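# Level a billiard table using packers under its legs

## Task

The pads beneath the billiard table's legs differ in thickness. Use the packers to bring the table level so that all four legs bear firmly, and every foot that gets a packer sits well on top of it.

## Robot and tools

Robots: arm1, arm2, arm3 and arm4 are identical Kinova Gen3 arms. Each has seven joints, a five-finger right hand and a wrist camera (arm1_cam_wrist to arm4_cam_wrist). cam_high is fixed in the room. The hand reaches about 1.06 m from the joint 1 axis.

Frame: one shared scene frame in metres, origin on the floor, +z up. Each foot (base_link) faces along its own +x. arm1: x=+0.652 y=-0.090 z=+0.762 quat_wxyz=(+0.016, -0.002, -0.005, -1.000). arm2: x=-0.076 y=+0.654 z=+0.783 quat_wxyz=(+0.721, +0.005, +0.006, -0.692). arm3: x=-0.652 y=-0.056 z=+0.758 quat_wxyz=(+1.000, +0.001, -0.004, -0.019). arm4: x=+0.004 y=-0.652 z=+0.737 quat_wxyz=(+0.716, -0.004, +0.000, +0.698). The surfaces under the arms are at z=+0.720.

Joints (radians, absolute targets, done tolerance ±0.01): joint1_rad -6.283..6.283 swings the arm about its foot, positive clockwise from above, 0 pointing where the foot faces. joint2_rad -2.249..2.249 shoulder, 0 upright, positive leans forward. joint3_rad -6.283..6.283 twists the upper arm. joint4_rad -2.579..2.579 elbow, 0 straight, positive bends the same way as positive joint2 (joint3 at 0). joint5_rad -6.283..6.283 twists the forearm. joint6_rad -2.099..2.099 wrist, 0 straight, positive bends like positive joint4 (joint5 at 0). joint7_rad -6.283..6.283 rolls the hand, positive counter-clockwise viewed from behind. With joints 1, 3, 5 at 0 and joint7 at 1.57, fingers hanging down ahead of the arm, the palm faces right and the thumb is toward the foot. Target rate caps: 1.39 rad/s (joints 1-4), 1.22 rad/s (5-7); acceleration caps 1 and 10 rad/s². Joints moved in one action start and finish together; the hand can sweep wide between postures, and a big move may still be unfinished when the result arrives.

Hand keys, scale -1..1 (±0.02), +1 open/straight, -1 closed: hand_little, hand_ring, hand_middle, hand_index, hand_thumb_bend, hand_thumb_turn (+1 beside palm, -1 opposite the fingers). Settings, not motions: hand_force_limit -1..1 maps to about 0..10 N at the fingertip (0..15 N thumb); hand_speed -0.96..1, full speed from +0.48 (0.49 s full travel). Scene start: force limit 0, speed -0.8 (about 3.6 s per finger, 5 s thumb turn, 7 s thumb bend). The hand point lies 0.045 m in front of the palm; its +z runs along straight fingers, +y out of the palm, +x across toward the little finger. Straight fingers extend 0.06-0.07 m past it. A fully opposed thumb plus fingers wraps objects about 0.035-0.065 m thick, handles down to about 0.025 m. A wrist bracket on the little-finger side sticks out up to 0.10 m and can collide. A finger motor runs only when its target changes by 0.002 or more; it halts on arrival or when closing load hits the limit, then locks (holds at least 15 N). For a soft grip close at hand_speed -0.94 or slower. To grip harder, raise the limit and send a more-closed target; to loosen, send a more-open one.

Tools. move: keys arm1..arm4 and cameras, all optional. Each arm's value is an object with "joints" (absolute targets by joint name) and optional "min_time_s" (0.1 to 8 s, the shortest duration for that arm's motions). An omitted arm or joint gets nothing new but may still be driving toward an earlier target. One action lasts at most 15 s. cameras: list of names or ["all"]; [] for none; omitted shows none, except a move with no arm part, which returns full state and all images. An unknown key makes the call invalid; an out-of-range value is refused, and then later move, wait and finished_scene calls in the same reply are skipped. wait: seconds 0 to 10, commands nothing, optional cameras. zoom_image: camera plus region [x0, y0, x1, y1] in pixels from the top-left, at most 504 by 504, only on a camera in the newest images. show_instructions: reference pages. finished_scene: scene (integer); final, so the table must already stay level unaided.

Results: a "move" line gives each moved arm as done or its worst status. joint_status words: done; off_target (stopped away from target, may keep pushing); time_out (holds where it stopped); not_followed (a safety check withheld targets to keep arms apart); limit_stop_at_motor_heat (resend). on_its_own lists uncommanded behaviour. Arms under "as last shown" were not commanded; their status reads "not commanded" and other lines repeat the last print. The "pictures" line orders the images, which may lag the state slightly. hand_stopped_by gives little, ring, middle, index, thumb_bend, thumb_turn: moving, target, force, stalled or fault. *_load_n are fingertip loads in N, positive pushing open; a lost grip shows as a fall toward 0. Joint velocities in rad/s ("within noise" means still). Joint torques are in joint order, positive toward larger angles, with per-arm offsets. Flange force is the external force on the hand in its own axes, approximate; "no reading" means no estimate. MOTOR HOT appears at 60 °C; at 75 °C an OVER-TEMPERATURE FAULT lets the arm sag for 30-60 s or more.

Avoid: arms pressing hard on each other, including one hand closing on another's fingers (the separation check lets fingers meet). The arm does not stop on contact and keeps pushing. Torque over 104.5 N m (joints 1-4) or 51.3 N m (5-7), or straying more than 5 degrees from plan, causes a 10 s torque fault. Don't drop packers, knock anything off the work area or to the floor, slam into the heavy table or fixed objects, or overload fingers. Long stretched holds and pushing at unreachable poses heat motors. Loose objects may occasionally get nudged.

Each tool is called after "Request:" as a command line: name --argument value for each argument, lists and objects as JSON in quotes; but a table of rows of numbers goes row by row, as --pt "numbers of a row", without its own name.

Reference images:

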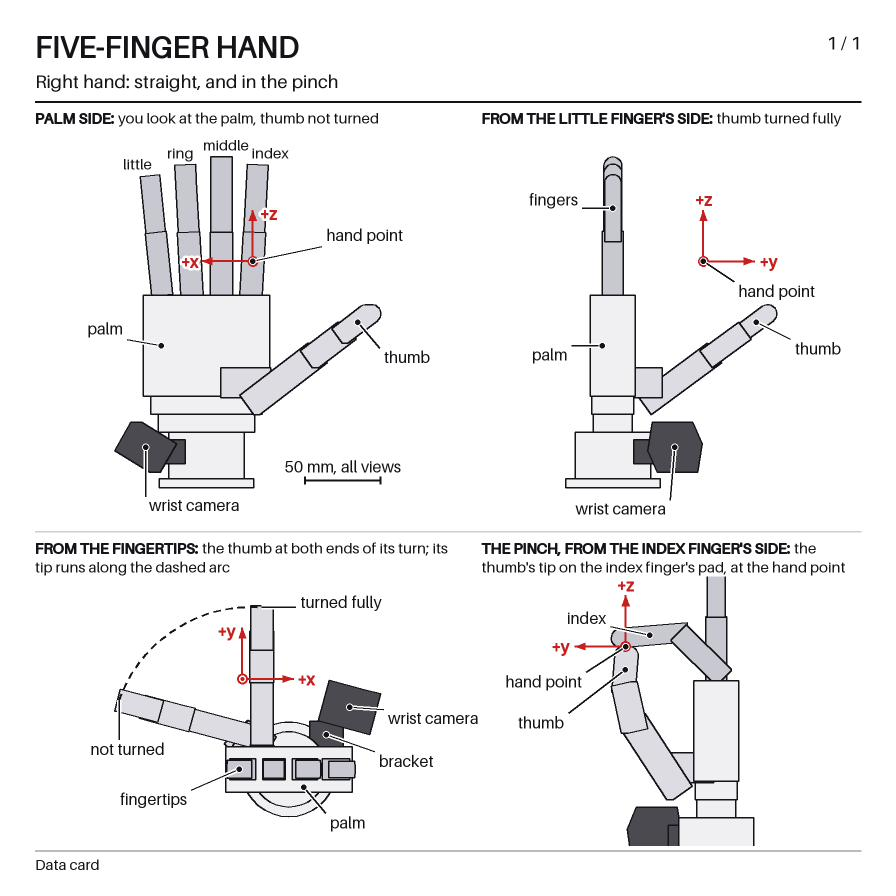

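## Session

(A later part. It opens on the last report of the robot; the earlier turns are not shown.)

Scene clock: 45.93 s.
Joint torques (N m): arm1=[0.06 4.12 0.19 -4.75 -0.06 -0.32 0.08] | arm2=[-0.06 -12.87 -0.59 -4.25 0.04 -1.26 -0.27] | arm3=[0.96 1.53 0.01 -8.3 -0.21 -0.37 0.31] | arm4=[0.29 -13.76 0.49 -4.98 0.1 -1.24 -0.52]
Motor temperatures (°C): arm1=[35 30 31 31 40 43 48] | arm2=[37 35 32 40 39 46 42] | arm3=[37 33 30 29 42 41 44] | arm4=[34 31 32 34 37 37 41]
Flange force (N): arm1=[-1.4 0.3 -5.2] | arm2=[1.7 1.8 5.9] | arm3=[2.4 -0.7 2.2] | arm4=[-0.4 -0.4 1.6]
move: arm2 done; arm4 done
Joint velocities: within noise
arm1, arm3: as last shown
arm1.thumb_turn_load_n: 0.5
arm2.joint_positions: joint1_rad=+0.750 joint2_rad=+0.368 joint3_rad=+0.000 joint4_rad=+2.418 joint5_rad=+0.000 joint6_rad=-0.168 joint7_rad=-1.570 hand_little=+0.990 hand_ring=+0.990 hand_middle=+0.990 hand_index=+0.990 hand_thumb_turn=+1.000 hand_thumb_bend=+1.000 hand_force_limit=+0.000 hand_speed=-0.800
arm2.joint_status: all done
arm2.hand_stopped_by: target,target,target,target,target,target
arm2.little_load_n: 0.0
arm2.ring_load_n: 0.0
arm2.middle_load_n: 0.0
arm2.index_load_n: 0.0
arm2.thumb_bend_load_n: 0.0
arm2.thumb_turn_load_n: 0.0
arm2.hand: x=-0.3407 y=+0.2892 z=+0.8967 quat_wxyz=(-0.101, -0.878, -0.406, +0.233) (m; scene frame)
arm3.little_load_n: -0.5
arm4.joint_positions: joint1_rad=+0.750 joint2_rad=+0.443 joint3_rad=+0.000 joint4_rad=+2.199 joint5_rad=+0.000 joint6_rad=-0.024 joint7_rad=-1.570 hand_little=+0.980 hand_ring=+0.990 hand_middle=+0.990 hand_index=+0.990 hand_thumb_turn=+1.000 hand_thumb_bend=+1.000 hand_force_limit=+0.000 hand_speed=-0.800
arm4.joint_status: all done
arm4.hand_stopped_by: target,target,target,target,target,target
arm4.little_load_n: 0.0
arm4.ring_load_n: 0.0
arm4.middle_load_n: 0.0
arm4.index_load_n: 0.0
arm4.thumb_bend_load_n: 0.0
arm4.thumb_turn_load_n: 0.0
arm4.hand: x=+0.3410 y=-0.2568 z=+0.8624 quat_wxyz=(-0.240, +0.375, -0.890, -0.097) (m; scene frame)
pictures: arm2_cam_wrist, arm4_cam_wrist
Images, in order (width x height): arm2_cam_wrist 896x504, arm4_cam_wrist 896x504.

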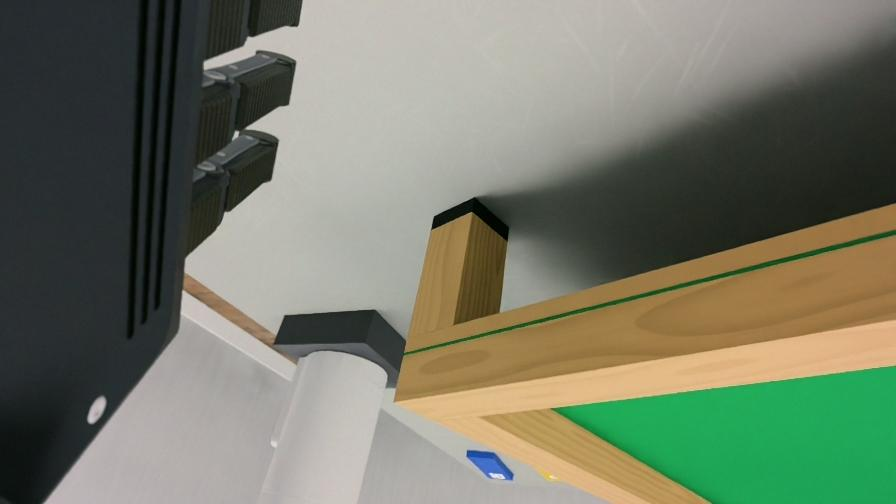

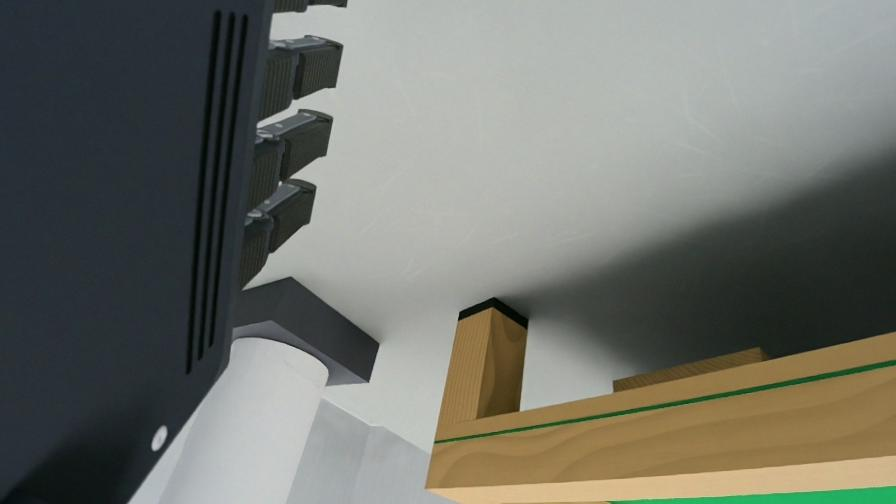

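Request:
move --arm2 '{"joints": {"joint2_rad": -0.3, "joint4_rad": 1.7, "joint6_rad": 1.6}, "min_time_s": 3}' --arm4 '{"joints": {"joint2_rad": 0.1145, "joint4_rad": 1.835, "joint6_rad": 1.192}, "min_time_s": 3}'

Request:
move --arm4 '{"joints": {"joint1_rad": -0.305, "joint7_rad": -3.1416}, "min_time_s": 3}' --cameras '["arm4_cam_wrist", "cam_high", "arm2_cam_wrist"]'

Scene clock: 72.33 s.
Joint torques (N m): arm1=[0.16 4.16 0.13 -4.77 -0.04 -0.3 0.02] | arm2=[-0.14 -4.36 -0.81 -8.77 0.01 -0.37 -0.23] | arm3=[0.95 1.54 0.07 -8.31 -0.22 -0.37 0.28] | arm4=[0.25 -10.35 0.35 -7.51 0.17 -0.08 -0.51]
Motor temperatures (°C): arm1=[35 30 31 31 40 43 48] | arm2=[37 35 32 40 39 46 42] | arm3=[37 33 30 29 42 41 44] | arm4=[34 31 32 34 37 36 41]
Flange force (N): arm1=[-1.2 -0.2 -4.9] | arm2=[-2.8 -3.2 0.9] | arm3=[2.5 -0.7 2.2] | arm4=[-1.6 -1.1 0.3]
move: arm2 done; arm4 done
Joint velocities: within noise
arm1, arm3: as last shown
arm1.thumb_turn_load_n: -0.5
arm2.joint_positions: joint1_rad=+0.750 joint2_rad=-0.300 joint3_rad=+0.000 joint4_rad=+1.700 joint5_rad=+0.000 joint6_rad=+1.600 joint7_rad=-1.570 hand_little=+0.990 hand_ring=+0.990 hand_middle=+0.990 hand_index=+0.990 hand_thumb_turn=+1.000 hand_thumb_bend=+1.000 hand_force_limit=+0.000 hand_speed=-0.800
arm2.joint_status: all done
arm2.hand_stopped_by: target,target,target,target,target,target
arm2.little_load_n: 0.0
arm2.ring_load_n: 0.0
arm2.middle_load_n: 0.0
arm2.index_load_n: 0.0
arm2.thumb_bend_load_n: 0.0
arm2.thumb_turn_load_n: 0.0
arm2.hand: x=-0.2184 y=+0.4265 z=+1.2052 quat_wxyz=(-0.022, -0.906, -0.417, +0.062) (m; scene frame)
arm3.little_load_n: 0.0
arm4.joint_positions: joint1_rad=+0.750 joint2_rad=+0.114 joint3_rad=+0.000 joint4_rad=+1.835 joint5_rad=+0.000 joint6_rad=+1.192 joint7_rad=-1.570 hand_little=+0.980 hand_ring=+0.990 hand_middle=+0.990 hand_index=+0.990 hand_thumb_turn=+1.000 hand_thumb_bend=+1.000 hand_force_limit=+0.000 hand_speed=-0.800
arm4.joint_status: all done
arm4.hand_stopped_by: target,target,target,target,target,target
arm4.little_load_n: 0.0
arm4.ring_load_n: 0.0
arm4.middle_load_n: 0.0
arm4.index_load_n: 0.0
arm4.thumb_bend_load_n: 0.0
arm4.thumb_turn_load_n: 0.0
arm4.hand: x=+0.2367 y=-0.3616 z=+1.0014 quat_wxyz=(-0.002, +0.388, -0.922, +0.003) (m; scene frame)
pictures: none

Scene clock: 75.70 s.
Joint torques (N m): arm1=[0.14 4.13 0.15 -4.71 -0.05 -0.29 0.06] | arm2=[-0.14 -4.4 -0.91 -8.72 0 -0.31 -0.23] | arm3=[1.07 1.61 -0.02 -8.18 -0.17 -0.38 0.32] | arm4=[0.27 -10.37 0.33 -7.4 0.2 -0.02 -0.47]
Motor temperatures (°C): arm1=[35 30 31 31 40 43 48] | arm2=[37 35 32 40 39 46 42] | arm3=[37 33 30 29 42 41 44] | arm4=[34 31 32 34 37 36 41]
Flange force (N): arm1=[-1.4 0.0 -5.2] | arm2=[-3.0 -3.5 0.9] | arm3=[2.5 -0.8 1.8] | arm4=[-0.9 1.5 0.3]
move: arm4 done
Joint velocities: within noise
arm1, arm2, arm3: as last shown
arm1.thumb_bend_load_n: -0.5
arm1.thumb_turn_load_n: 0.0
arm4.joint_positions: joint1_rad=-0.305 joint2_rad=+0.114 joint3_rad=+0.000 joint4_rad=+1.835 joint5_rad=+0.000 joint6_rad=+1.192 joint7_rad=-3.142 hand_little=+0.980 hand_ring=+0.990 hand_middle=+0.990 hand_index=+0.990 hand_thumb_turn=+1.000 hand_thumb_bend=+1.000 hand_force_limit=+0.000 hand_speed=-0.800
arm4.joint_status: all done
arm4.hand_stopped_by: target,target,target,target,target,target
arm4.little_load_n: 0.0
arm4.ring_load_n: 0.0
arm4.middle_load_n: 0.0
arm4.index_load_n: 0.0
arm4.thumb_bend_load_n: 0.0
arm4.thumb_turn_load_n: 0.0
arm4.hand: x=-0.0546 y=-0.2510 z=+0.9991 quat_wxyz=(-0.003, +0.139, -0.990, +0.003) (m; scene frame)
pictures: arm2_cam_wrist, arm4_cam_wrist, cam_high
Images, in order (width x height): arm2_cam_wrist 896x504, arm4_cam_wrist 896x504, cam_high 896x504.

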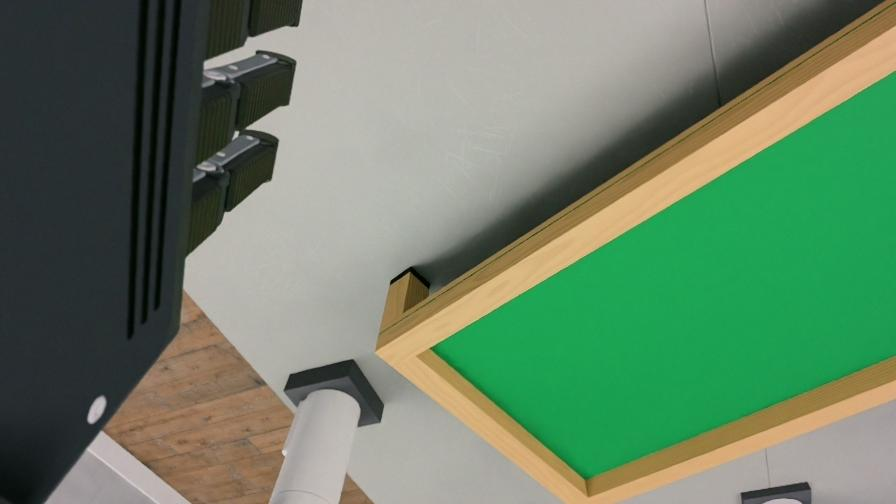

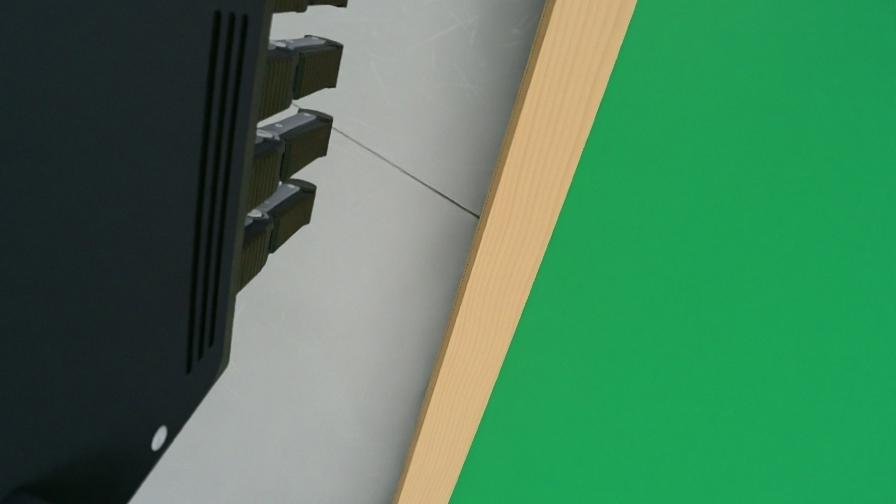

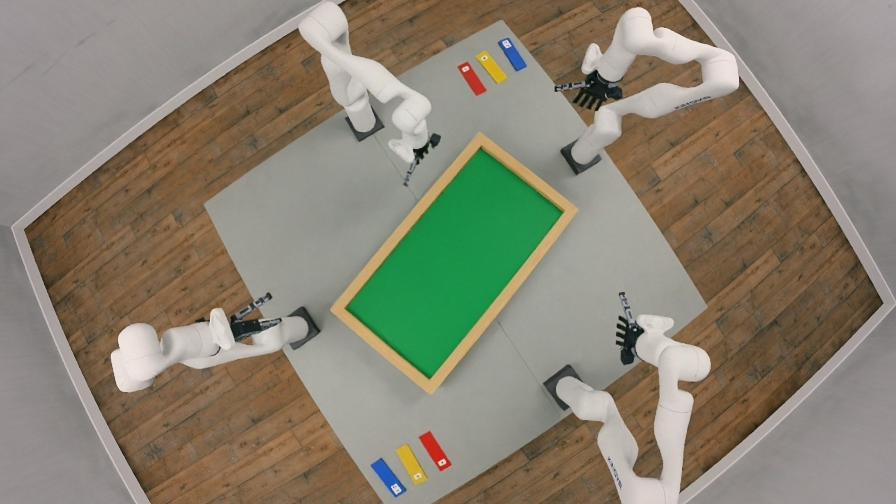

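Request:
move --arm4 '{"joints": {"joint1_rad": -0.305, "joint2_rad": 0.41, "joint4_rad": 2.152, "joint6_rad": 0.58, "joint7_rad": -3.142}, "min_time_s": 3}' --cameras '["arm4_cam_wrist"]'

Request:
move --arm4 '{"joints": {"hand_little": 0.0, "hand_ring": 0.0, "hand_middle": 0.0, "hand_index": 0.0}}' --cameras '["arm4_cam_wrist"]'

Scene clock: 82.80 s.
Joint torques (N m): arm1=[0.22 3.95 0.17 -4.72 -0.02 -0.3 0.06] | arm2=[-0.15 -4.32 -0.84 -8.67 0.06 -0.32 -0.23] | arm3=[0.92 1.47 0.01 -8.23 -0.16 -0.33 0.32] | arm4=[0.27 -12.55 0.44 -4.1 0.18 0 -0.52]
Motor temperatures (°C): arm1=[35 30 31 31 40 43 48] | arm2=[37 35 32 40 39 46 42] | arm3=[37 33 30 29 42 41 44] | arm4=[34 31 32 34 37 36 41]
Flange force (N): arm1=[-1.7 -0.1 -5.4] | arm2=[-2.9 -3.3 0.7] | arm3=[2.2 -0.6 2.0] | arm4=[-1.1 1.6 0.8]
move: arm4 done
Joint velocities: within noise
arm1, arm2, arm3: as last shown
arm1.thumb_bend_load_n: 0.0
arm3.index_load_n: 0.5
arm4.joint_positions: joint1_rad=-0.305 joint2_rad=+0.410 joint3_rad=+0.000 joint4_rad=+2.152 joint5_rad=+0.000 joint6_rad=+0.580 joint7_rad=-3.142 hand_little=+0.980 hand_ring=+0.990 hand_middle=+0.990 hand_index=+0.990 hand_thumb_turn=+1.000 hand_thumb_bend=+1.000 hand_force_limit=+0.000 hand_speed=-0.800
arm4.joint_status: all done
arm4.hand_stopped_by: target,target,target,target,target,target
arm4.little_load_n: 0.5
arm4.ring_load_n: 0.0
arm4.middle_load_n: 0.0
arm4.index_load_n: 0.0
arm4.thumb_bend_load_n: 0.0
arm4.thumb_turn_load_n: 0.0
arm4.hand: x=-0.0534 y=-0.2522 z=+0.8202 quat_wxyz=(-0.003, +0.139, -0.990, +0.003) (m; scene frame)
pictures: arm4_cam_wrist
Images, in order (width x height): arm4_cam_wrist 896x504.

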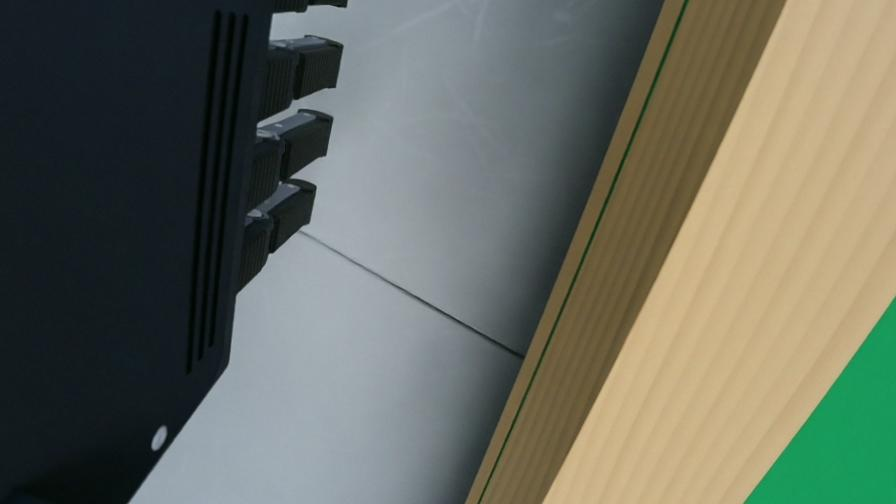

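Scene clock: 85.07 s.
Joint torques (N m): arm1=[0.21 4.05 0.12 -4.73 -0.01 -0.29 -0.04] | arm2=[-0.17 -4.41 -0.79 -8.67 0.02 -0.33 -0.23] | arm3=[0.94 1.44 0.03 -8.24 -0.18 -0.36 0.35] | arm4=[0.27 -12.6 0.47 -4.16 0.18 0.01 -0.56]
Motor temperatures (°C): arm1=[35 30 31 31 40 43 48] | arm2=[37 35 32 40 39 46 42] | arm3=[37 33 30 29 42 41 44] | arm4=[34 31 32 34 37 36 41]
Flange force (N): arm1=[-1.4 -0.4 -5.2] | arm2=[-3.1 -3.1 0.7] | arm3=[2.2 -0.4 1.9] | arm4=[-1.2 1.5 1.0]
move: arm4 done
Joint velocities: within noise
arm1, arm2, arm3: as last shown
arm3.ring_load_n: 0.5
arm3.index_load_n: 0.0
arm4.joint_positions: joint1_rad=-0.305 joint2_rad=+0.410 joint3_rad=+0.000 joint4_rad=+2.152 joint5_rad=+0.000 joint6_rad=+0.580 joint7_rad=-3.142 hand_little=+0.000 hand_ring=+0.000 hand_middle=+0.000 hand_index=+0.000 hand_thumb_turn=+1.000 hand_thumb_bend=+1.000 hand_force_limit=+0.000 hand_speed=-0.800
arm4.joint_status: all done
arm4.hand_stopped_by: target,target,target,target,target,target
arm4.little_load_n: 0.0
arm4.ring_load_n: 0.5
arm4.middle_load_n: 0.0
arm4.index_load_n: 0.0
arm4.thumb_bend_load_n: 0.0
arm4.thumb_turn_load_n: 0.0
arm4.hand: x=-0.0534 y=-0.2522 z=+0.8202 quat_wxyz=(-0.003, +0.139, -0.990, +0.003) (m; scene frame)
pictures: arm4_cam_wrist
Images, in order (width x height): arm4_cam_wrist 896x504.

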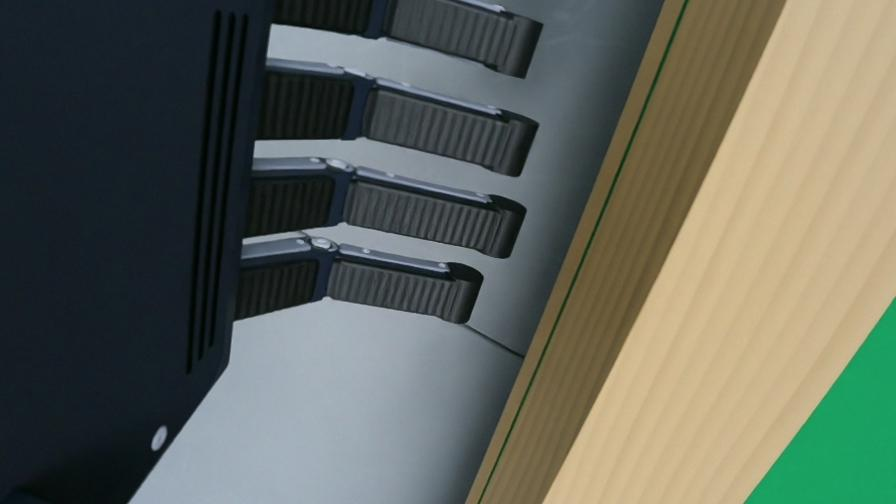

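Request:
move --arm4 '{"joints": {"joint1_rad": -0.305, "joint2_rad": 0.482, "joint4_rad": 2.008, "joint6_rad": 0.652, "joint7_rad": -3.142}, "min_time_s": 3}' --cameras '["arm4_cam_wrist"]'

Scene clock: 89.77 s.
Joint torques (N m): arm1=[0.21 4.06 0.12 -4.74 -0.03 -0.33 0.04] | arm2=[-0.2 -4.35 -0.81 -8.66 0.03 -0.32 -0.22] | arm3=[1.04 1.45 -0.08 -8.25 -0.19 -0.34 0.27] | arm4=[0.31 -14.81 0.92 -11.74 1.79 -3.81 0.8]
Motor temperatures (°C): arm1=[35 30 31 31 40 43 48] | arm2=[37 35 32 40 39 46 42] | arm3=[37 33 30 29 42 41 44] | arm4=[34 31 32 34 37 36 41]
Flange force (N): arm1=[-1.4 -0.2 -5.3] | arm2=[-3.0 -3.2 0.7] | arm3=[2.1 -1.1 2.0] | arm4=[3.6 -14.4 -2.7]
move: arm4 done
Joint velocities: within noise
arm1, arm2, arm3: as last shown
arm3.ring_load_n: 0.0
arm4.joint_positions: joint1_rad=-0.305 joint2_rad=+0.482 joint3_rad=+0.000 joint4_rad=+2.008 joint5_rad=+0.000 joint6_rad=+0.652 joint7_rad=-3.142 hand_little=+0.000 hand_ring=+0.000 hand_middle=+0.000 hand_index=+0.000 hand_thumb_turn=+1.000 hand_thumb_bend=+0.999 hand_force_limit=+0.000 hand_speed=-0.800
arm4.joint_status: all done
arm4.hand_stopped_by: target,target,target,target,target,target
arm4.little_load_n: 0.0
arm4.ring_load_n: 0.0
arm4.middle_load_n: 0.0
arm4.index_load_n: 0.0
arm4.thumb_bend_load_n: -2.5
arm4.thumb_turn_load_n: 1.5
arm4.hand: x=-0.0660 y=-0.2082 z=+0.8199 quat_wxyz=(-0.003, +0.139, -0.990, +0.003) (m; scene frame)
pictures: arm4_cam_wrist
Images, in order (width x height): arm4_cam_wrist 896x504.

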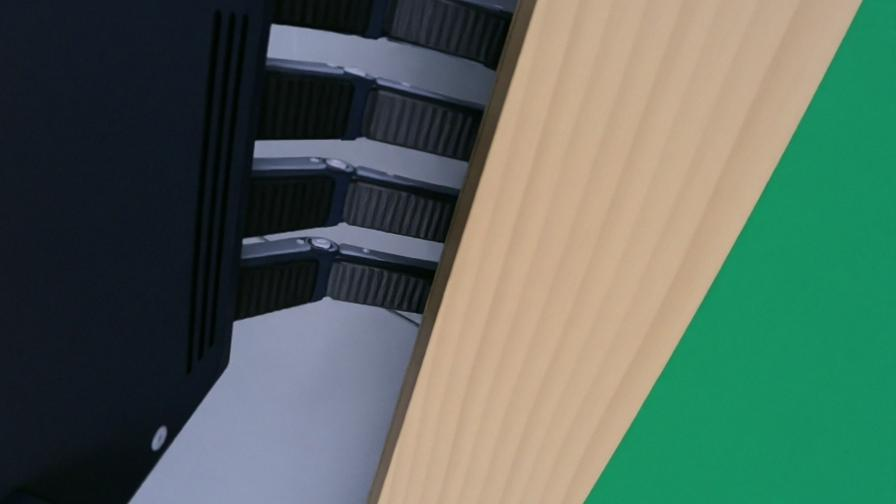

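Request:
move --arm4 '{"joints": {"joint1_rad": -0.305, "joint2_rad": 0.41, "joint4_rad": 2.152, "joint6_rad": 0.58, "hand_little": 0.5, "hand_ring": 0.5, "hand_middle": 0.5, "hand_index": 0.5, "hand_thumb_bend": 0.995}, "min_time_s": 2}'

Request:
move --arm4 '{"joints": {"joint2_rad": 0.323, "joint4_rad": 2.305, "joint6_rad": 0.252, "hand_thumb_bend": 1.0}, "min_time_s": 2}' --cameras '["arm4_cam_wrist"]'

Scene clock: 98.10 s.
Joint torques (N m): arm1=[0.08 3.97 0.15 -4.71 -0.04 -0.35 0.07] | arm2=[-0.12 -4.39 -0.83 -8.69 0.03 -0.31 -0.22] | arm3=[1.01 1.43 0.05 -8.23 -0.21 -0.35 0.29] | arm4=[0.24 -12.58 0.49 -4.15 0.15 -0.02 -0.51]
Motor temperatures (°C): arm1=[35 30 31 31 40 43 48] | arm2=[37 35 32 40 39 46 42] | arm3=[37 33 30 29 42 41 44] | arm4=[34 31 32 34 37 36 41]
Flange force (N): arm1=[-1.7 0.1 -5.6] | arm2=[-3.0 -3.2 0.8] | arm3=[2.1 -0.6 1.9] | arm4=[-1.1 1.5 0.8]
move: arm4 done
Joint velocities: within noise
arm1.joint_positions: joint1_rad=+0.377 joint2_rad=-0.549 joint3_rad=-0.108 joint4_rad=+1.320 joint5_rad=-0.050 joint6_rad=+2.060 joint7_rad=-1.502 hand_little=+1.000 hand_ring=+1.000 hand_middle=+1.000 hand_index=+1.000 hand_thumb_turn=+1.000 hand_thumb_bend=+1.000 hand_force_limit=+0.000 hand_speed=-0.800
arm1.joint_status: not commanded
arm1.hand_stopped_by: target,target,target,target,target,target
arm1.little_load_n: 0.0
arm1.ring_load_n: 0.0
arm1.middle_load_n: -0.5
arm1.index_load_n: 0.0
arm1.thumb_bend_load_n: 0.0
arm1.thumb_turn_load_n: 0.0
arm1.hand: x=+0.5209 y=-0.1206 z=+1.3320 quat_wxyz=(+0.027, -0.986, +0.072, +0.151) (m; scene frame)
arm2: as last shown
arm3.joint_positions: joint1_rad=+0.663 joint2_rad=-0.448 joint3_rad=-0.078 joint4_rad=+1.636 joint5_rad=-0.058 joint6_rad=+1.931 joint7_rad=-1.918 hand_little=+1.000 hand_ring=+1.000 hand_middle=+1.000 hand_index=+1.000 hand_thumb_turn=+1.000 hand_thumb_bend=+1.000 hand_force_limit=+0.000 hand_speed=-0.800
arm3.joint_status: not commanded
arm3.hand_stopped_by: target,target,target,target,target,target
arm3.little_load_n: 0.0
arm3.ring_load_n: 0.0
arm3.middle_load_n: 0.0
arm3.index_load_n: 0.0
arm3.thumb_bend_load_n: 0.0
arm3.thumb_turn_load_n: 0.0
arm3.hand: x=-0.4958 y=-0.1167 z=+1.2207 quat_wxyz=(-0.015, -0.460, -0.888, -0.011) (m; scene frame)
arm4.joint_positions: joint1_rad=-0.305 joint2_rad=+0.410 joint3_rad=+0.000 joint4_rad=+2.152 joint5_rad=+0.000 joint6_rad=+0.580 joint7_rad=-3.142 hand_little=+0.500 hand_ring=+0.500 hand_middle=+0.500 hand_index=+0.500 hand_thumb_turn=+1.000 hand_thumb_bend=+0.996 hand_force_limit=+0.000 hand_speed=-0.800
arm4.joint_status: all done
arm4.hand_stopped_by: target,target,target,target,target,target
arm4.little_load_n: 0.0
arm4.ring_load_n: 0.0
arm4.middle_load_n: 0.0
arm4.index_load_n: 0.0
arm4.thumb_bend_load_n: 0.0
arm4.thumb_turn_load_n: 0.0
arm4.hand: x=-0.0534 y=-0.2522 z=+0.8201 quat_wxyz=(-0.003, +0.139, -0.990, +0.003) (m; scene frame)
pictures: none

Scene clock: 100.43 s.
Joint torques (N m): arm1=[0.18 4.08 0.22 -4.74 -0.03 -0.3 0.05] | arm2=[-0.09 -4.42 -0.84 -8.66 0.02 -0.31 -0.23] | arm3=[0.85 1.51 0.08 -8.36 -0.18 -0.37 0.32] | arm4=[0.26 -11.3 0.44 -4.28 0.19 -0.65 -0.5]
Motor temperatures (°C): arm1=[35 30 31 31 40 43 48] | arm2=[37 35 32 40 39 46 42] | arm3=[37 33 30 29 42 41 44] | arm4=[34 31 32 34 37 36 41]
Flange force (N): arm1=[-1.5 0.1 -5.2] | arm2=[-3.2 -3.3 0.7] | arm3=[2.5 -0.4 2.4] | arm4=[-1.8 1.4 1.6]
move: arm4 done
Joint velocities: within noise
arm1, arm2, arm3: as last shown
arm1.middle_load_n: 0.0
arm1.thumb_bend_load_n: -0.5
arm4.joint_positions: joint1_rad=-0.305 joint2_rad=+0.323 joint3_rad=+0.000 joint4_rad=+2.305 joint5_rad=+0.000 joint6_rad=+0.252 joint7_rad=-3.142 hand_little=+0.500 hand_ring=+0.500 hand_middle=+0.500 hand_index=+0.500 hand_thumb_turn=+1.000 hand_thumb_bend=+1.000 hand_force_limit=+0.000 hand_speed=-0.800
arm4.joint_status: all done
arm4.hand_stopped_by: target,target,target,target,target,target
arm4.little_load_n: 0.0
arm4.ring_load_n: 0.0
arm4.middle_load_n: 0.0
arm4.index_load_n: 0.0
arm4.thumb_bend_load_n: 0.0
arm4.thumb_turn_load_n: 0.0
arm4.hand: x=-0.0617 y=-0.2237 z=+0.8489 quat_wxyz=(+0.016, +0.138, -0.982, -0.126) (m; scene frame)
pictures: arm4_cam_wrist
Images, in order (width x height): arm4_cam_wrist 896x504.

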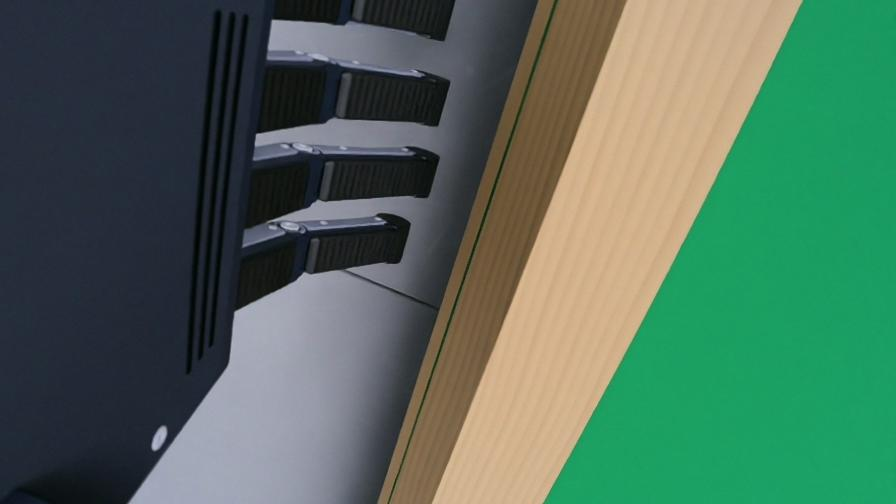

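Request:
move --arm4 '{"joints": {"joint2_rad": 0.417, "joint4_rad": 2.499, "joint6_rad": -0.298}, "min_time_s": 3}' --cameras '["arm4_cam_wrist"]'

Scene clock: 103.93 s.
Joint torques (N m): arm1=[0.13 3.96 0.07 -4.65 -0.01 -0.34 -0.01] | arm2=[-0.12 -4.41 -0.86 -8.77 0.06 -0.28 -0.21] | arm3=[0.99 1.45 0.05 -8.32 -0.13 -0.31 0.31] | arm4=[0.23 -11.4 0.5 -2.76 0.13 -1.21 -0.5]
Motor temperatures (°C): arm1=[35 30 31 31 40 43 48] | arm2=[37 35 32 40 39 46 42] | arm3=[37 33 30 29 42 41 44] | arm4=[34 31 32 34 37 36 41]
Flange force (N): arm1=[-1.7 -0.4 -5.8] | arm2=[-3.0 -3.2 1.1] | arm3=[2.3 -0.5 2.4] | arm4=[1.0 -0.2 2.5]
move: arm4 done
Joint velocities: within noise
arm1, arm2, arm3: as last shown
arm1.thumb_bend_load_n: 0.0
arm4.joint_positions: joint1_rad=-0.305 joint2_rad=+0.417 joint3_rad=+0.000 joint4_rad=+2.499 joint5_rad=+0.000 joint6_rad=-0.298 joint7_rad=-3.142 hand_little=+0.500 hand_ring=+0.500 hand_middle=+0.500 hand_index=+0.500 hand_thumb_turn=+1.000 hand_thumb_bend=+1.000 hand_force_limit=+0.000 hand_speed=-0.800
arm4.joint_status: all done
arm4.hand_stopped_by: target,target,target,target,target,target
arm4.little_load_n: 0.0
arm4.ring_load_n: 0.0
arm4.middle_load_n: 0.0
arm4.index_load_n: 0.0
arm4.thumb_bend_load_n: 0.0
arm4.thumb_turn_load_n: 0.0
arm4.hand: x=-0.0685 y=-0.2002 z=+0.8485 quat_wxyz=(+0.034, +0.135, -0.957, -0.254) (m; scene frame)
pictures: arm4_cam_wrist
Images, in order (width x height): arm4_cam_wrist 896x504.

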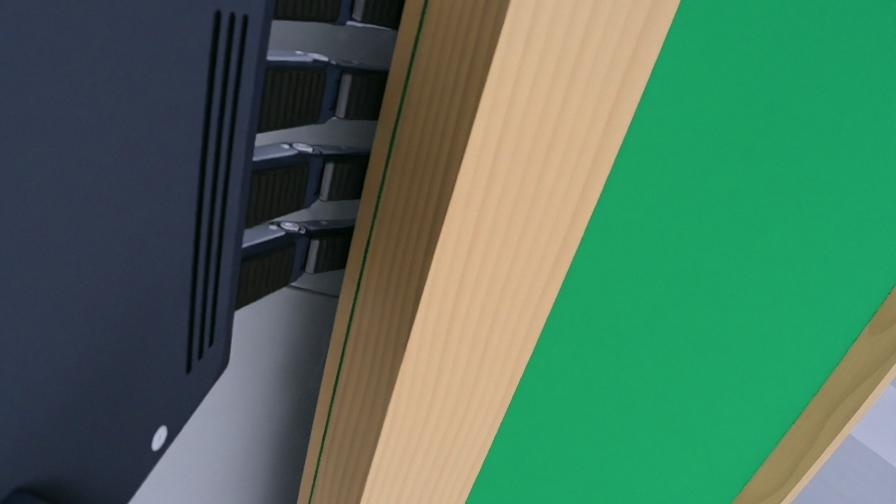

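Request:
move --arm4 '{"joints": {"joint2_rad": 0.342, "joint4_rad": 2.476, "joint6_rad": -0.2}, "min_time_s": 3}'

Request:
move --arm4 '{"joints": {"joint2_rad": 0.306, "joint4_rad": 2.463, "joint6_rad": -0.152}, "min_time_s": 2}' --cameras '["arm4_cam_wrist"]'

Scene clock: 107.83 s.
Joint torques (N m): arm1=[0.03 4 0.2 -4.76 -0.01 -0.35 0.04] | arm2=[-0.12 -4.41 -0.88 -8.71 0.05 -0.31 -0.18] | arm3=[0.91 1.52 0.05 -8.33 -0.2 -0.32 0.24] | arm4=[-2.1 -21.58 -2.26 -8.52 0.68 -4.88 -0.32]
Motor temperatures (°C): arm1=[35 30 31 31 40 43 48] | arm2=[37 35 32 40 39 46 42] | arm3=[37 33 30 29 42 41 44] | arm4=[34 31 32 34 37 36 41]
Flange force (N): arm1=[-1.6 0.3 -5.4] | arm2=[-3.1 -3.2 0.9] | arm3=[2.4 -0.8 2.4] | arm4=[-3.8 -9.5 28.5]
move: arm4 done
Joint velocities: within noise
arm1, arm3: as last shown
arm2.joint_positions: joint1_rad=+0.750 joint2_rad=-0.300 joint3_rad=+0.000 joint4_rad=+1.700 joint5_rad=+0.000 joint6_rad=+1.600 joint7_rad=-1.570 hand_little=+0.990 hand_ring=+0.990 hand_middle=+0.990 hand_index=+0.990 hand_thumb_turn=+1.000 hand_thumb_bend=+1.000 hand_force_limit=+0.000 hand_speed=-0.800
arm2.joint_status: not commanded
arm2.hand_stopped_by: target,target,target,target,target,target
arm2.little_load_n: 0.0
arm2.ring_load_n: 0.0
arm2.middle_load_n: 0.0
arm2.index_load_n: 0.0
arm2.thumb_bend_load_n: 0.0
arm2.thumb_turn_load_n: 0.0
arm2.hand: x=-0.2184 y=+0.4265 z=+1.2052 quat_wxyz=(-0.022, -0.906, -0.417, +0.062) (m; scene frame)
arm4.joint_positions: joint1_rad=-0.305 joint2_rad=+0.342 joint3_rad=+0.000 joint4_rad=+2.476 joint5_rad=+0.000 joint6_rad=-0.200 joint7_rad=-3.142 hand_little=+0.500 hand_ring=+0.501 hand_middle=+0.500 hand_index=+0.500 hand_thumb_turn=+1.000 hand_thumb_bend=+1.000 hand_force_limit=+0.000 hand_speed=-0.800
arm4.joint_status: all done
arm4.hand_stopped_by: target,target,target,target,target,target
arm4.little_load_n: 3.5
arm4.ring_load_n: 6.5
arm4.middle_load_n: 6.0
arm4.index_load_n: 7.0
arm4.thumb_bend_load_n: 0.0
arm4.thumb_turn_load_n: 0.0
arm4.hand: x=-0.0686 y=-0.1998 z=+0.8686 quat_wxyz=(+0.034, +0.135, -0.957, -0.254) (m; scene frame)
pictures: none

Scene clock: 110.13 s.
Joint torques (N m): arm1=[0.17 4.08 0.18 -4.72 0.01 -0.37 0.04] | arm2=[-0.04 -4.3 -0.82 -8.77 0.03 -0.32 -0.2] | arm3=[1.03 1.61 0.04 -8.27 -0.12 -0.35 0.26] | arm4=[-2.01 -21.48 -2.18 -9.63 0.57 -5.01 -0.35]
Motor temperatures (°C): arm1=[35 30 31 31 40 43 48] | arm2=[37 35 32 40 39 46 42] | arm3=[37 33 30 29 42 41 44] | arm4=[34 31 32 34 37 36 41]
Flange force (N): arm1=[-1.4 0.1 -5.5] | arm2=[-2.7 -3.1 1.0] | arm3=[2.6 -0.7 2.2] | arm4=[-3.4 -10.0 28.3]
move: arm4 done
Joint velocities: within noise
arm1, arm2, arm3: as last shown
arm1.ring_load_n: -0.5
arm2.thumb_turn_load_n: -0.5
arm3.little_load_n: 0.5
arm4.joint_positions: joint1_rad=-0.305 joint2_rad=+0.306 joint3_rad=+0.000 joint4_rad=+2.463 joint5_rad=+0.000 joint6_rad=-0.152 joint7_rad=-3.142 hand_little=+0.500 hand_ring=+0.501 hand_middle=+0.500 hand_index=+0.500 hand_thumb_turn=+1.000 hand_thumb_bend=+1.000 hand_force_limit=+0.000 hand_speed=-0.800
arm4.joint_status: all done
arm4.hand_stopped_by: target,target,target,target,target,target
arm4.little_load_n: 3.5
arm4.ring_load_n: 7.0
arm4.middle_load_n: 6.0
arm4.index_load_n: 7.0
arm4.thumb_bend_load_n: 0.0
arm4.thumb_turn_load_n: 0.0
arm4.hand: x=-0.0688 y=-0.1994 z=+0.8788 quat_wxyz=(+0.034, +0.135, -0.957, -0.254) (m; scene frame)
pictures: arm4_cam_wrist
Images, in order (width x height): arm4_cam_wrist 896x504.

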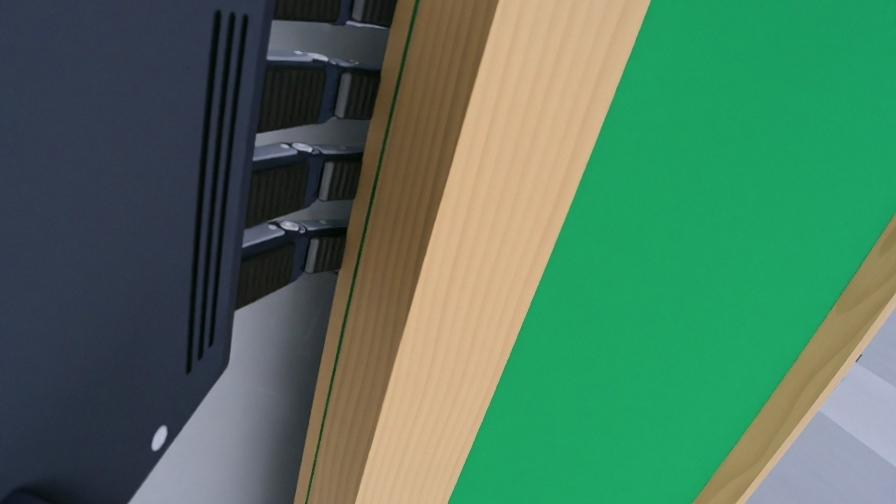

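Request:
move --arm4 '{"joints": {"joint2_rad": 0.417, "joint4_rad": 2.499, "joint6_rad": -0.298}, "min_time_s": 4}' --arm3 '{"joints": {"joint1_rad": 1.73, "joint2_rad": 0.5, "joint3_rad": 0, "joint4_rad": 1.7, "joint5_rad": -0.9, "joint6_rad": 1.2, "joint7_rad": -4.0, "hand_thumb_turn": -1.0, "hand_little": 0.4, "hand_ring": 0.4, "hand_middle": 0.4, "hand_index": 0.4}, "min_time_s": 4}' --cameras '["arm3_cam_wrist", "cam_high", "arm4_cam_wrist"]'

Scene clock: 121.50 s.
Joint torques (N m): arm1=[0.11 4.02 0.12 -4.71 -0.08 -0.37 0.04] | arm2=[-0.1 -4.3 -0.92 -8.74 0.05 -0.32 -0.2] | arm3=[0.79 -15.31 -0.77 -6.97 -1.57 0.74 0.31] | arm4=[0.2 -11.38 0.5 -2.74 0.15 -1.22 -0.51]
Motor temperatures (°C): arm1=[35 30 31 31 40 43 48] | arm2=[37 35 32 41 39 46 42] | arm3=[37 33 30 29 42 41 44] | arm4=[34 31 32 34 37 36 41]
Flange force (N): arm1=[-1.5 -0.2 -5.6] | arm2=[-2.7 -3.4 0.9] | arm3=[-1.2 -2.6 0.6] | arm4=[0.9 -0.1 2.4]
move: arm3 done; arm4 done
Joint velocities: within noise
arm1, arm2: as last shown
arm1.ring_load_n: 0.0
arm2.thumb_turn_load_n: 0.0
arm3.joint_positions: joint1_rad=+1.730 joint2_rad=+0.500 joint3_rad=+0.000 joint4_rad=+1.700 joint5_rad=-0.900 joint6_rad=+1.200 joint7_rad=-4.000 hand_little=+0.400 hand_ring=+0.400 hand_middle=+0.400 hand_index=+0.400 hand_thumb_turn=-1.000 hand_thumb_bend=+1.000 hand_force_limit=+0.000 hand_speed=-0.800
arm3.joint_status: all done
arm3.hand_stopped_by: target,target,target,target,target,target
arm3.little_load_n: 0.0
arm3.ring_load_n: 0.0
arm3.middle_load_n: 0.0
arm3.index_load_n: 0.0
arm3.thumb_bend_load_n: 0.0
arm3.thumb_turn_load_n: 0.0
arm3.hand: x=-0.5749 y=-0.5044 z=+0.9593 quat_wxyz=(+0.237, -0.665, +0.629, -0.325) (m; scene frame)
arm4.joint_positions: joint1_rad=-0.305 joint2_rad=+0.417 joint3_rad=+0.000 joint4_rad=+2.499 joint5_rad=+0.000 joint6_rad=-0.298 joint7_rad=-3.142 hand_little=+0.500 hand_ring=+0.500 hand_middle=+0.500 hand_index=+0.500 hand_thumb_turn=+1.000 hand_thumb_bend=+1.000 hand_force_limit=+0.000 hand_speed=-0.800
arm4.joint_status: all done
arm4.hand_stopped_by: target,target,target,target,target,target
arm4.little_load_n: 0.0
arm4.ring_load_n: 0.0
arm4.middle_load_n: 0.0
arm4.index_load_n: 0.0
arm4.thumb_bend_load_n: 0.0
arm4.thumb_turn_load_n: 0.0
arm4.hand: x=-0.0685 y=-0.2002 z=+0.8485 quat_wxyz=(+0.034, +0.135, -0.957, -0.254) (m; scene frame)
pictures: arm3_cam_wrist, arm4_cam_wrist, cam_high
Images, in order (width x height): arm3_cam_wrist 896x504, arm4_cam_wrist 896x504, cam_high 896x504.

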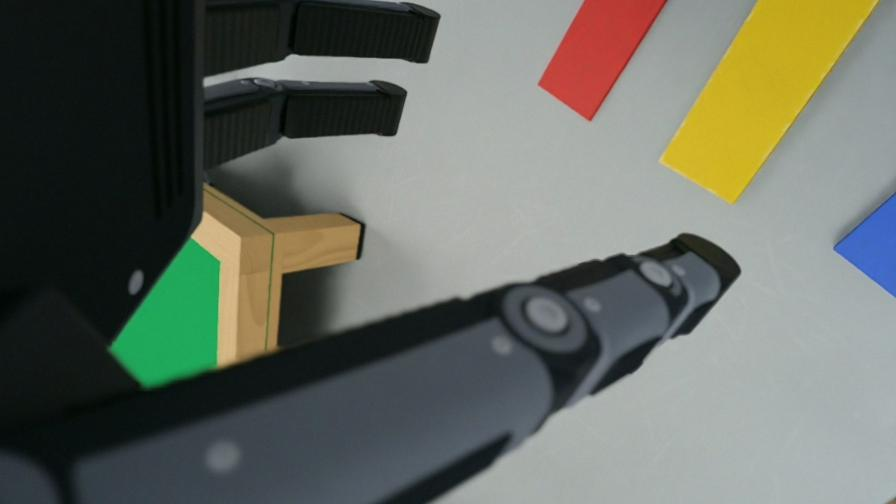

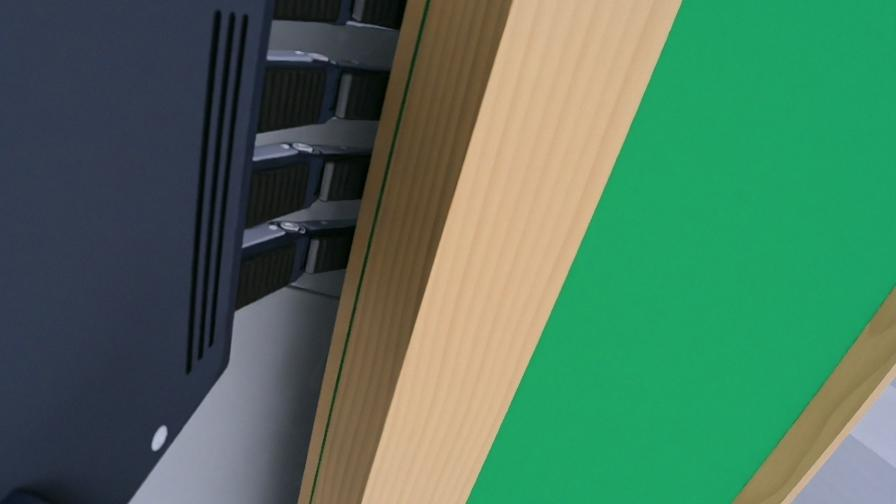

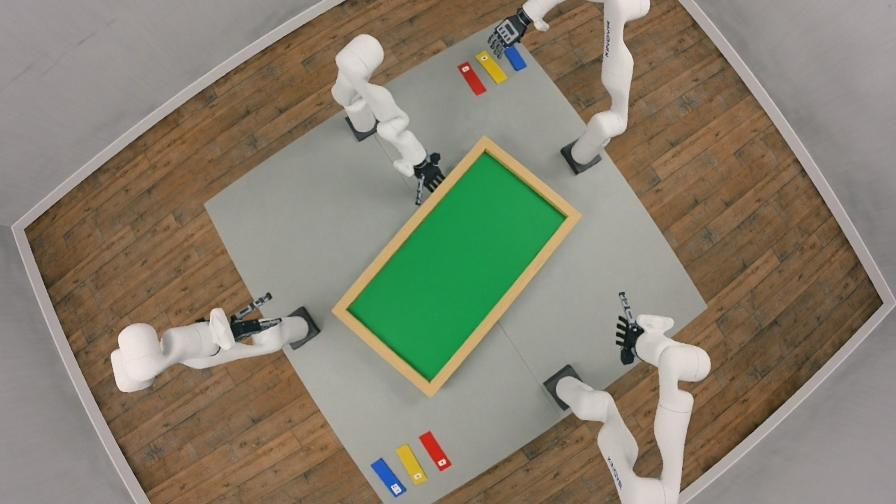

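Request:
move --arm3 '{"joints": {"joint1_rad": 1.7263, "joint2_rad": 1.0325, "joint4_rad": 1.2563, "joint5_rad": -0.9396, "joint6_rad": 1.2518, "joint7_rad": -4.036}, "min_time_s": 3}' --cameras '["arm3_cam_wrist", "cam_high"]'

Scene clock: 125.07 s.
Joint torques (N m): arm1=[0.18 4.03 0.14 -4.69 0.03 -0.35 -0.03] | arm2=[-0.09 -4.39 -0.84 -8.64 0.02 -0.32 -0.2] | arm3=[0.73 -22.04 -1.44 -6.32 -1.52 0.98 0.26] | arm4=[0.25 -11.42 0.42 -2.77 0.15 -1.24 -0.5]
Motor temperatures (°C): arm1=[35 30 31 31 40 43 48] | arm2=[37 35 32 41 39 46 42] | arm3=[37 33 30 29 42 41 44] | arm4=[34 31 32 34 37 36 41]
Flange force (N): arm1=[-1.5 -0.2 -5.6] | arm2=[-3.1 -3.2 0.6] | arm3=[-1.5 -2.1 0.4] | arm4=[1.3 -0.1 2.5]
move: arm3 done
Joint velocities: within noise
arm1, arm2, arm4: as last shown
arm3.joint_positions: joint1_rad=+1.726 joint2_rad=+1.032 joint3_rad=+0.000 joint4_rad=+1.256 joint5_rad=-0.940 joint6_rad=+1.252 joint7_rad=-4.036 hand_little=+0.400 hand_ring=+0.400 hand_middle=+0.400 hand_index=+0.400 hand_thumb_turn=-1.000 hand_thumb_bend=+1.000 hand_force_limit=+0.000 hand_speed=-0.800
arm3.joint_status: all done
arm3.hand_stopped_by: target,target,target,target,target,target
arm3.little_load_n: 0.0
arm3.ring_load_n: 0.0
arm3.middle_load_n: 0.0
arm3.index_load_n: 0.0
arm3.thumb_bend_load_n: 0.0
arm3.thumb_turn_load_n: 0.0
arm3.hand: x=-0.5783 y=-0.6118 z=+0.8015 quat_wxyz=(+0.304, -0.630, +0.644, -0.310) (m; scene frame)
pictures: arm3_cam_wrist, cam_high
Images, in order (width x height): arm3_cam_wrist 896x504, cam_high 896x504.

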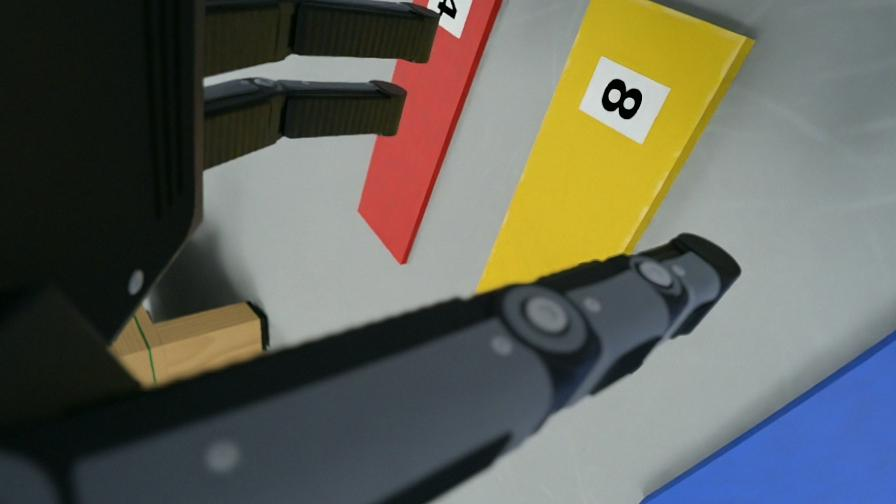

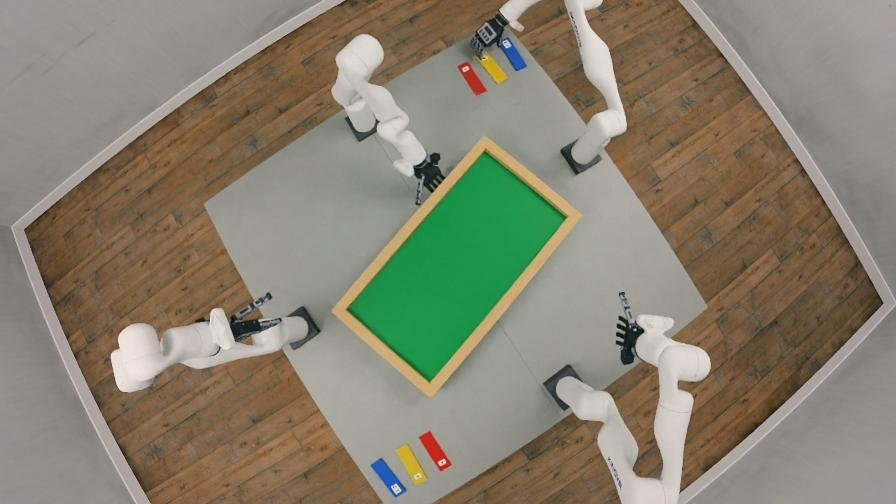

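Request:
move --arm3 '{"joints": {"joint1_rad": 1.7263, "joint2_rad": 1.095, "joint4_rad": 1.2504, "joint5_rad": -0.9563, "joint6_rad": 1.219, "joint7_rad": -3.987}, "min_time_s": 2}' --cameras '["arm3_cam_wrist"]'

Scene clock: 132.27 s.
Joint torques (N m): arm1=[0.14 4.1 0.07 -4.75 0.01 -0.36 0.07] | arm2=[-0.11 -4.37 -0.76 -8.67 0.09 -0.34 -0.23] | arm3=[0.8 -22.2 -1.51 -6.08 -1.44 1.06 0.28] | arm4=[0.27 -11.37 0.46 -2.69 0.17 -1.24 -0.5]
Motor temperatures (°C): arm1=[35 30 31 31 40 43 48] | arm2=[37 35 32 41 39 46 42] | arm3=[37 33 30 29 42 41 44] | arm4=[34 31 32 34 37 36 41]
Flange force (N): arm1=[-1.3 -0.2 -5.3] | arm2=[-3.0 -3.0 0.6] | arm3=[-1.8 -2.5 0.4] | arm4=[1.4 0.2 2.3]
move: arm3 done
Joint velocities: within noise
arm1, arm2, arm4: as last shown
arm3.joint_positions: joint1_rad=+1.726 joint2_rad=+1.095 joint3_rad=+0.000 joint4_rad=+1.250 joint5_rad=-0.956 joint6_rad=+1.219 joint7_rad=-3.987 hand_little=+0.400 hand_ring=+0.400 hand_middle=+0.400 hand_index=+0.400 hand_thumb_turn=-1.000 hand_thumb_bend=+1.000 hand_force_limit=+0.000 hand_speed=-0.800
arm3.joint_status: all done
arm3.hand_stopped_by: target,target,target,target,target,target
arm3.little_load_n: 0.0
arm3.ring_load_n: 0.0
arm3.middle_load_n: 0.0
arm3.index_load_n: 0.0
arm3.thumb_bend_load_n: 0.0
arm3.thumb_turn_load_n: 0.0
arm3.hand: x=-0.5780 y=-0.6124 z=+0.7656 quat_wxyz=(+0.304, -0.630, +0.643, -0.311) (m; scene frame)
pictures: arm3_cam_wrist
Images, in order (width x height): arm3_cam_wrist 896x504.

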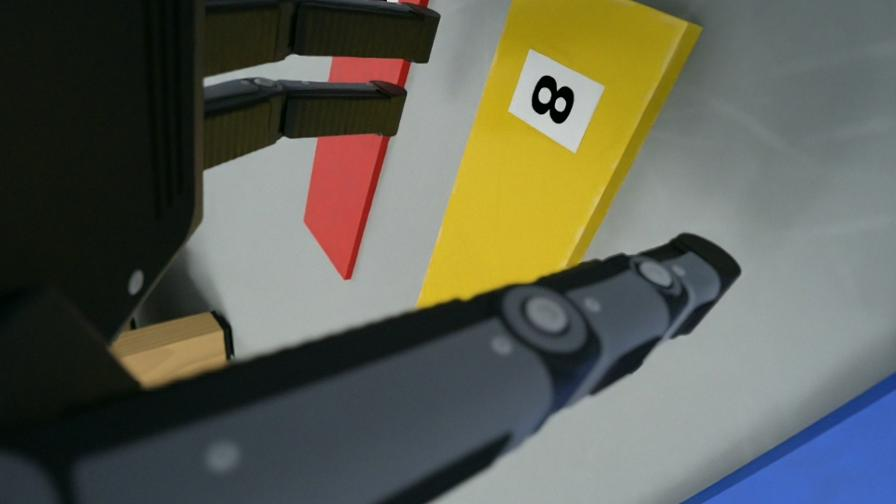

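Request:
move --arm3 '{"joints": {"joint1_rad": 1.7427, "joint2_rad": 1.1398, "joint4_rad": 1.2348, "joint5_rad": -0.9557, "joint6_rad": 1.2113, "joint7_rad": -3.9551}, "min_time_s": 3}' --cameras '["arm3_cam_wrist"]'

Scene clock: 137.07 s.
Joint torques (N m): arm1=[0.14 4.01 0.09 -4.77 -0.01 -0.38 0.05] | arm2=[-0.12 -4.41 -0.82 -8.79 0.04 -0.28 -0.22] | arm3=[-0.47 -3.38 5.01 -3.51 2.62 -7.43 0.91] | arm4=[0.31 -11.34 0.43 -2.68 0.14 -1.23 -0.45]
Motor temperatures (°C): arm1=[35 30 31 31 40 43 48] | arm2=[37 35 32 41 39 46 42] | arm3=[37 33 30 29 42 41 44] | arm4=[34 31 32 34 37 36 41]
Flange force (N): arm1=[-1.4 -0.2 -5.4] | arm2=[-2.9 -3.1 1.2] | arm3=[-11.5 -30.9 -27.3] | arm4=[1.5 0.3 2.2]
move: arm3 done
Joint velocities: within noise
arm1.joint_positions: joint1_rad=+0.377 joint2_rad=-0.549 joint3_rad=-0.108 joint4_rad=+1.320 joint5_rad=-0.050 joint6_rad=+2.060 joint7_rad=-1.502 hand_little=+1.000 hand_ring=+1.000 hand_middle=+1.000 hand_index=+1.000 hand_thumb_turn=+1.000 hand_thumb_bend=+1.000 hand_force_limit=+0.000 hand_speed=-0.800
arm1.joint_status: not commanded
arm1.hand_stopped_by: target,target,target,target,target,target
arm1.little_load_n: 0.0
arm1.ring_load_n: 0.0
arm1.middle_load_n: 0.0
arm1.index_load_n: 0.5
arm1.thumb_bend_load_n: 0.0
arm1.thumb_turn_load_n: 0.0
arm1.hand: x=+0.5209 y=-0.1206 z=+1.3320 quat_wxyz=(+0.027, -0.986, +0.072, +0.151) (m; scene frame)
arm2, arm4: as last shown
arm2.middle_load_n: -0.5
arm2.thumb_bend_load_n: -0.5
arm3.joint_positions: joint1_rad=+1.743 joint2_rad=+1.140 joint3_rad=+0.000 joint4_rad=+1.235 joint5_rad=-0.956 joint6_rad=+1.211 joint7_rad=-3.955 hand_little=+0.400 hand_ring=+0.400 hand_middle=+0.400 hand_index=+0.400 hand_thumb_turn=-1.000 hand_thumb_bend=+1.000 hand_force_limit=+0.000 hand_speed=-0.800
arm3.joint_status: all done
arm3.hand_stopped_by: target,target,target,target,target,target
arm3.little_load_n: 0.0
arm3.ring_load_n: 0.0
arm3.middle_load_n: 3.5
arm3.index_load_n: 0.0
arm3.thumb_bend_load_n: 0.0
arm3.thumb_turn_load_n: 0.0
arm3.hand: x=-0.5877 y=-0.6117 z=+0.7421 quat_wxyz=(+0.304, -0.630, +0.644, -0.311) (m; scene frame)
pictures: arm3_cam_wrist
Images, in order (width x height): arm3_cam_wrist 896x504.

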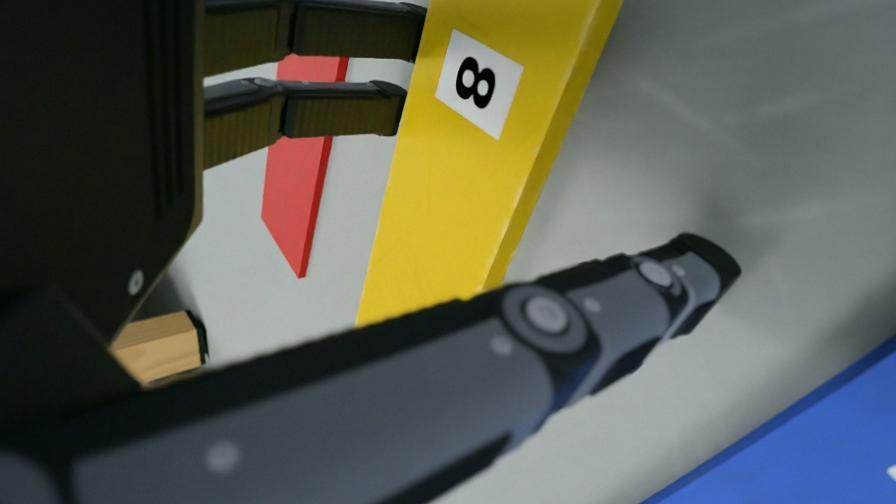

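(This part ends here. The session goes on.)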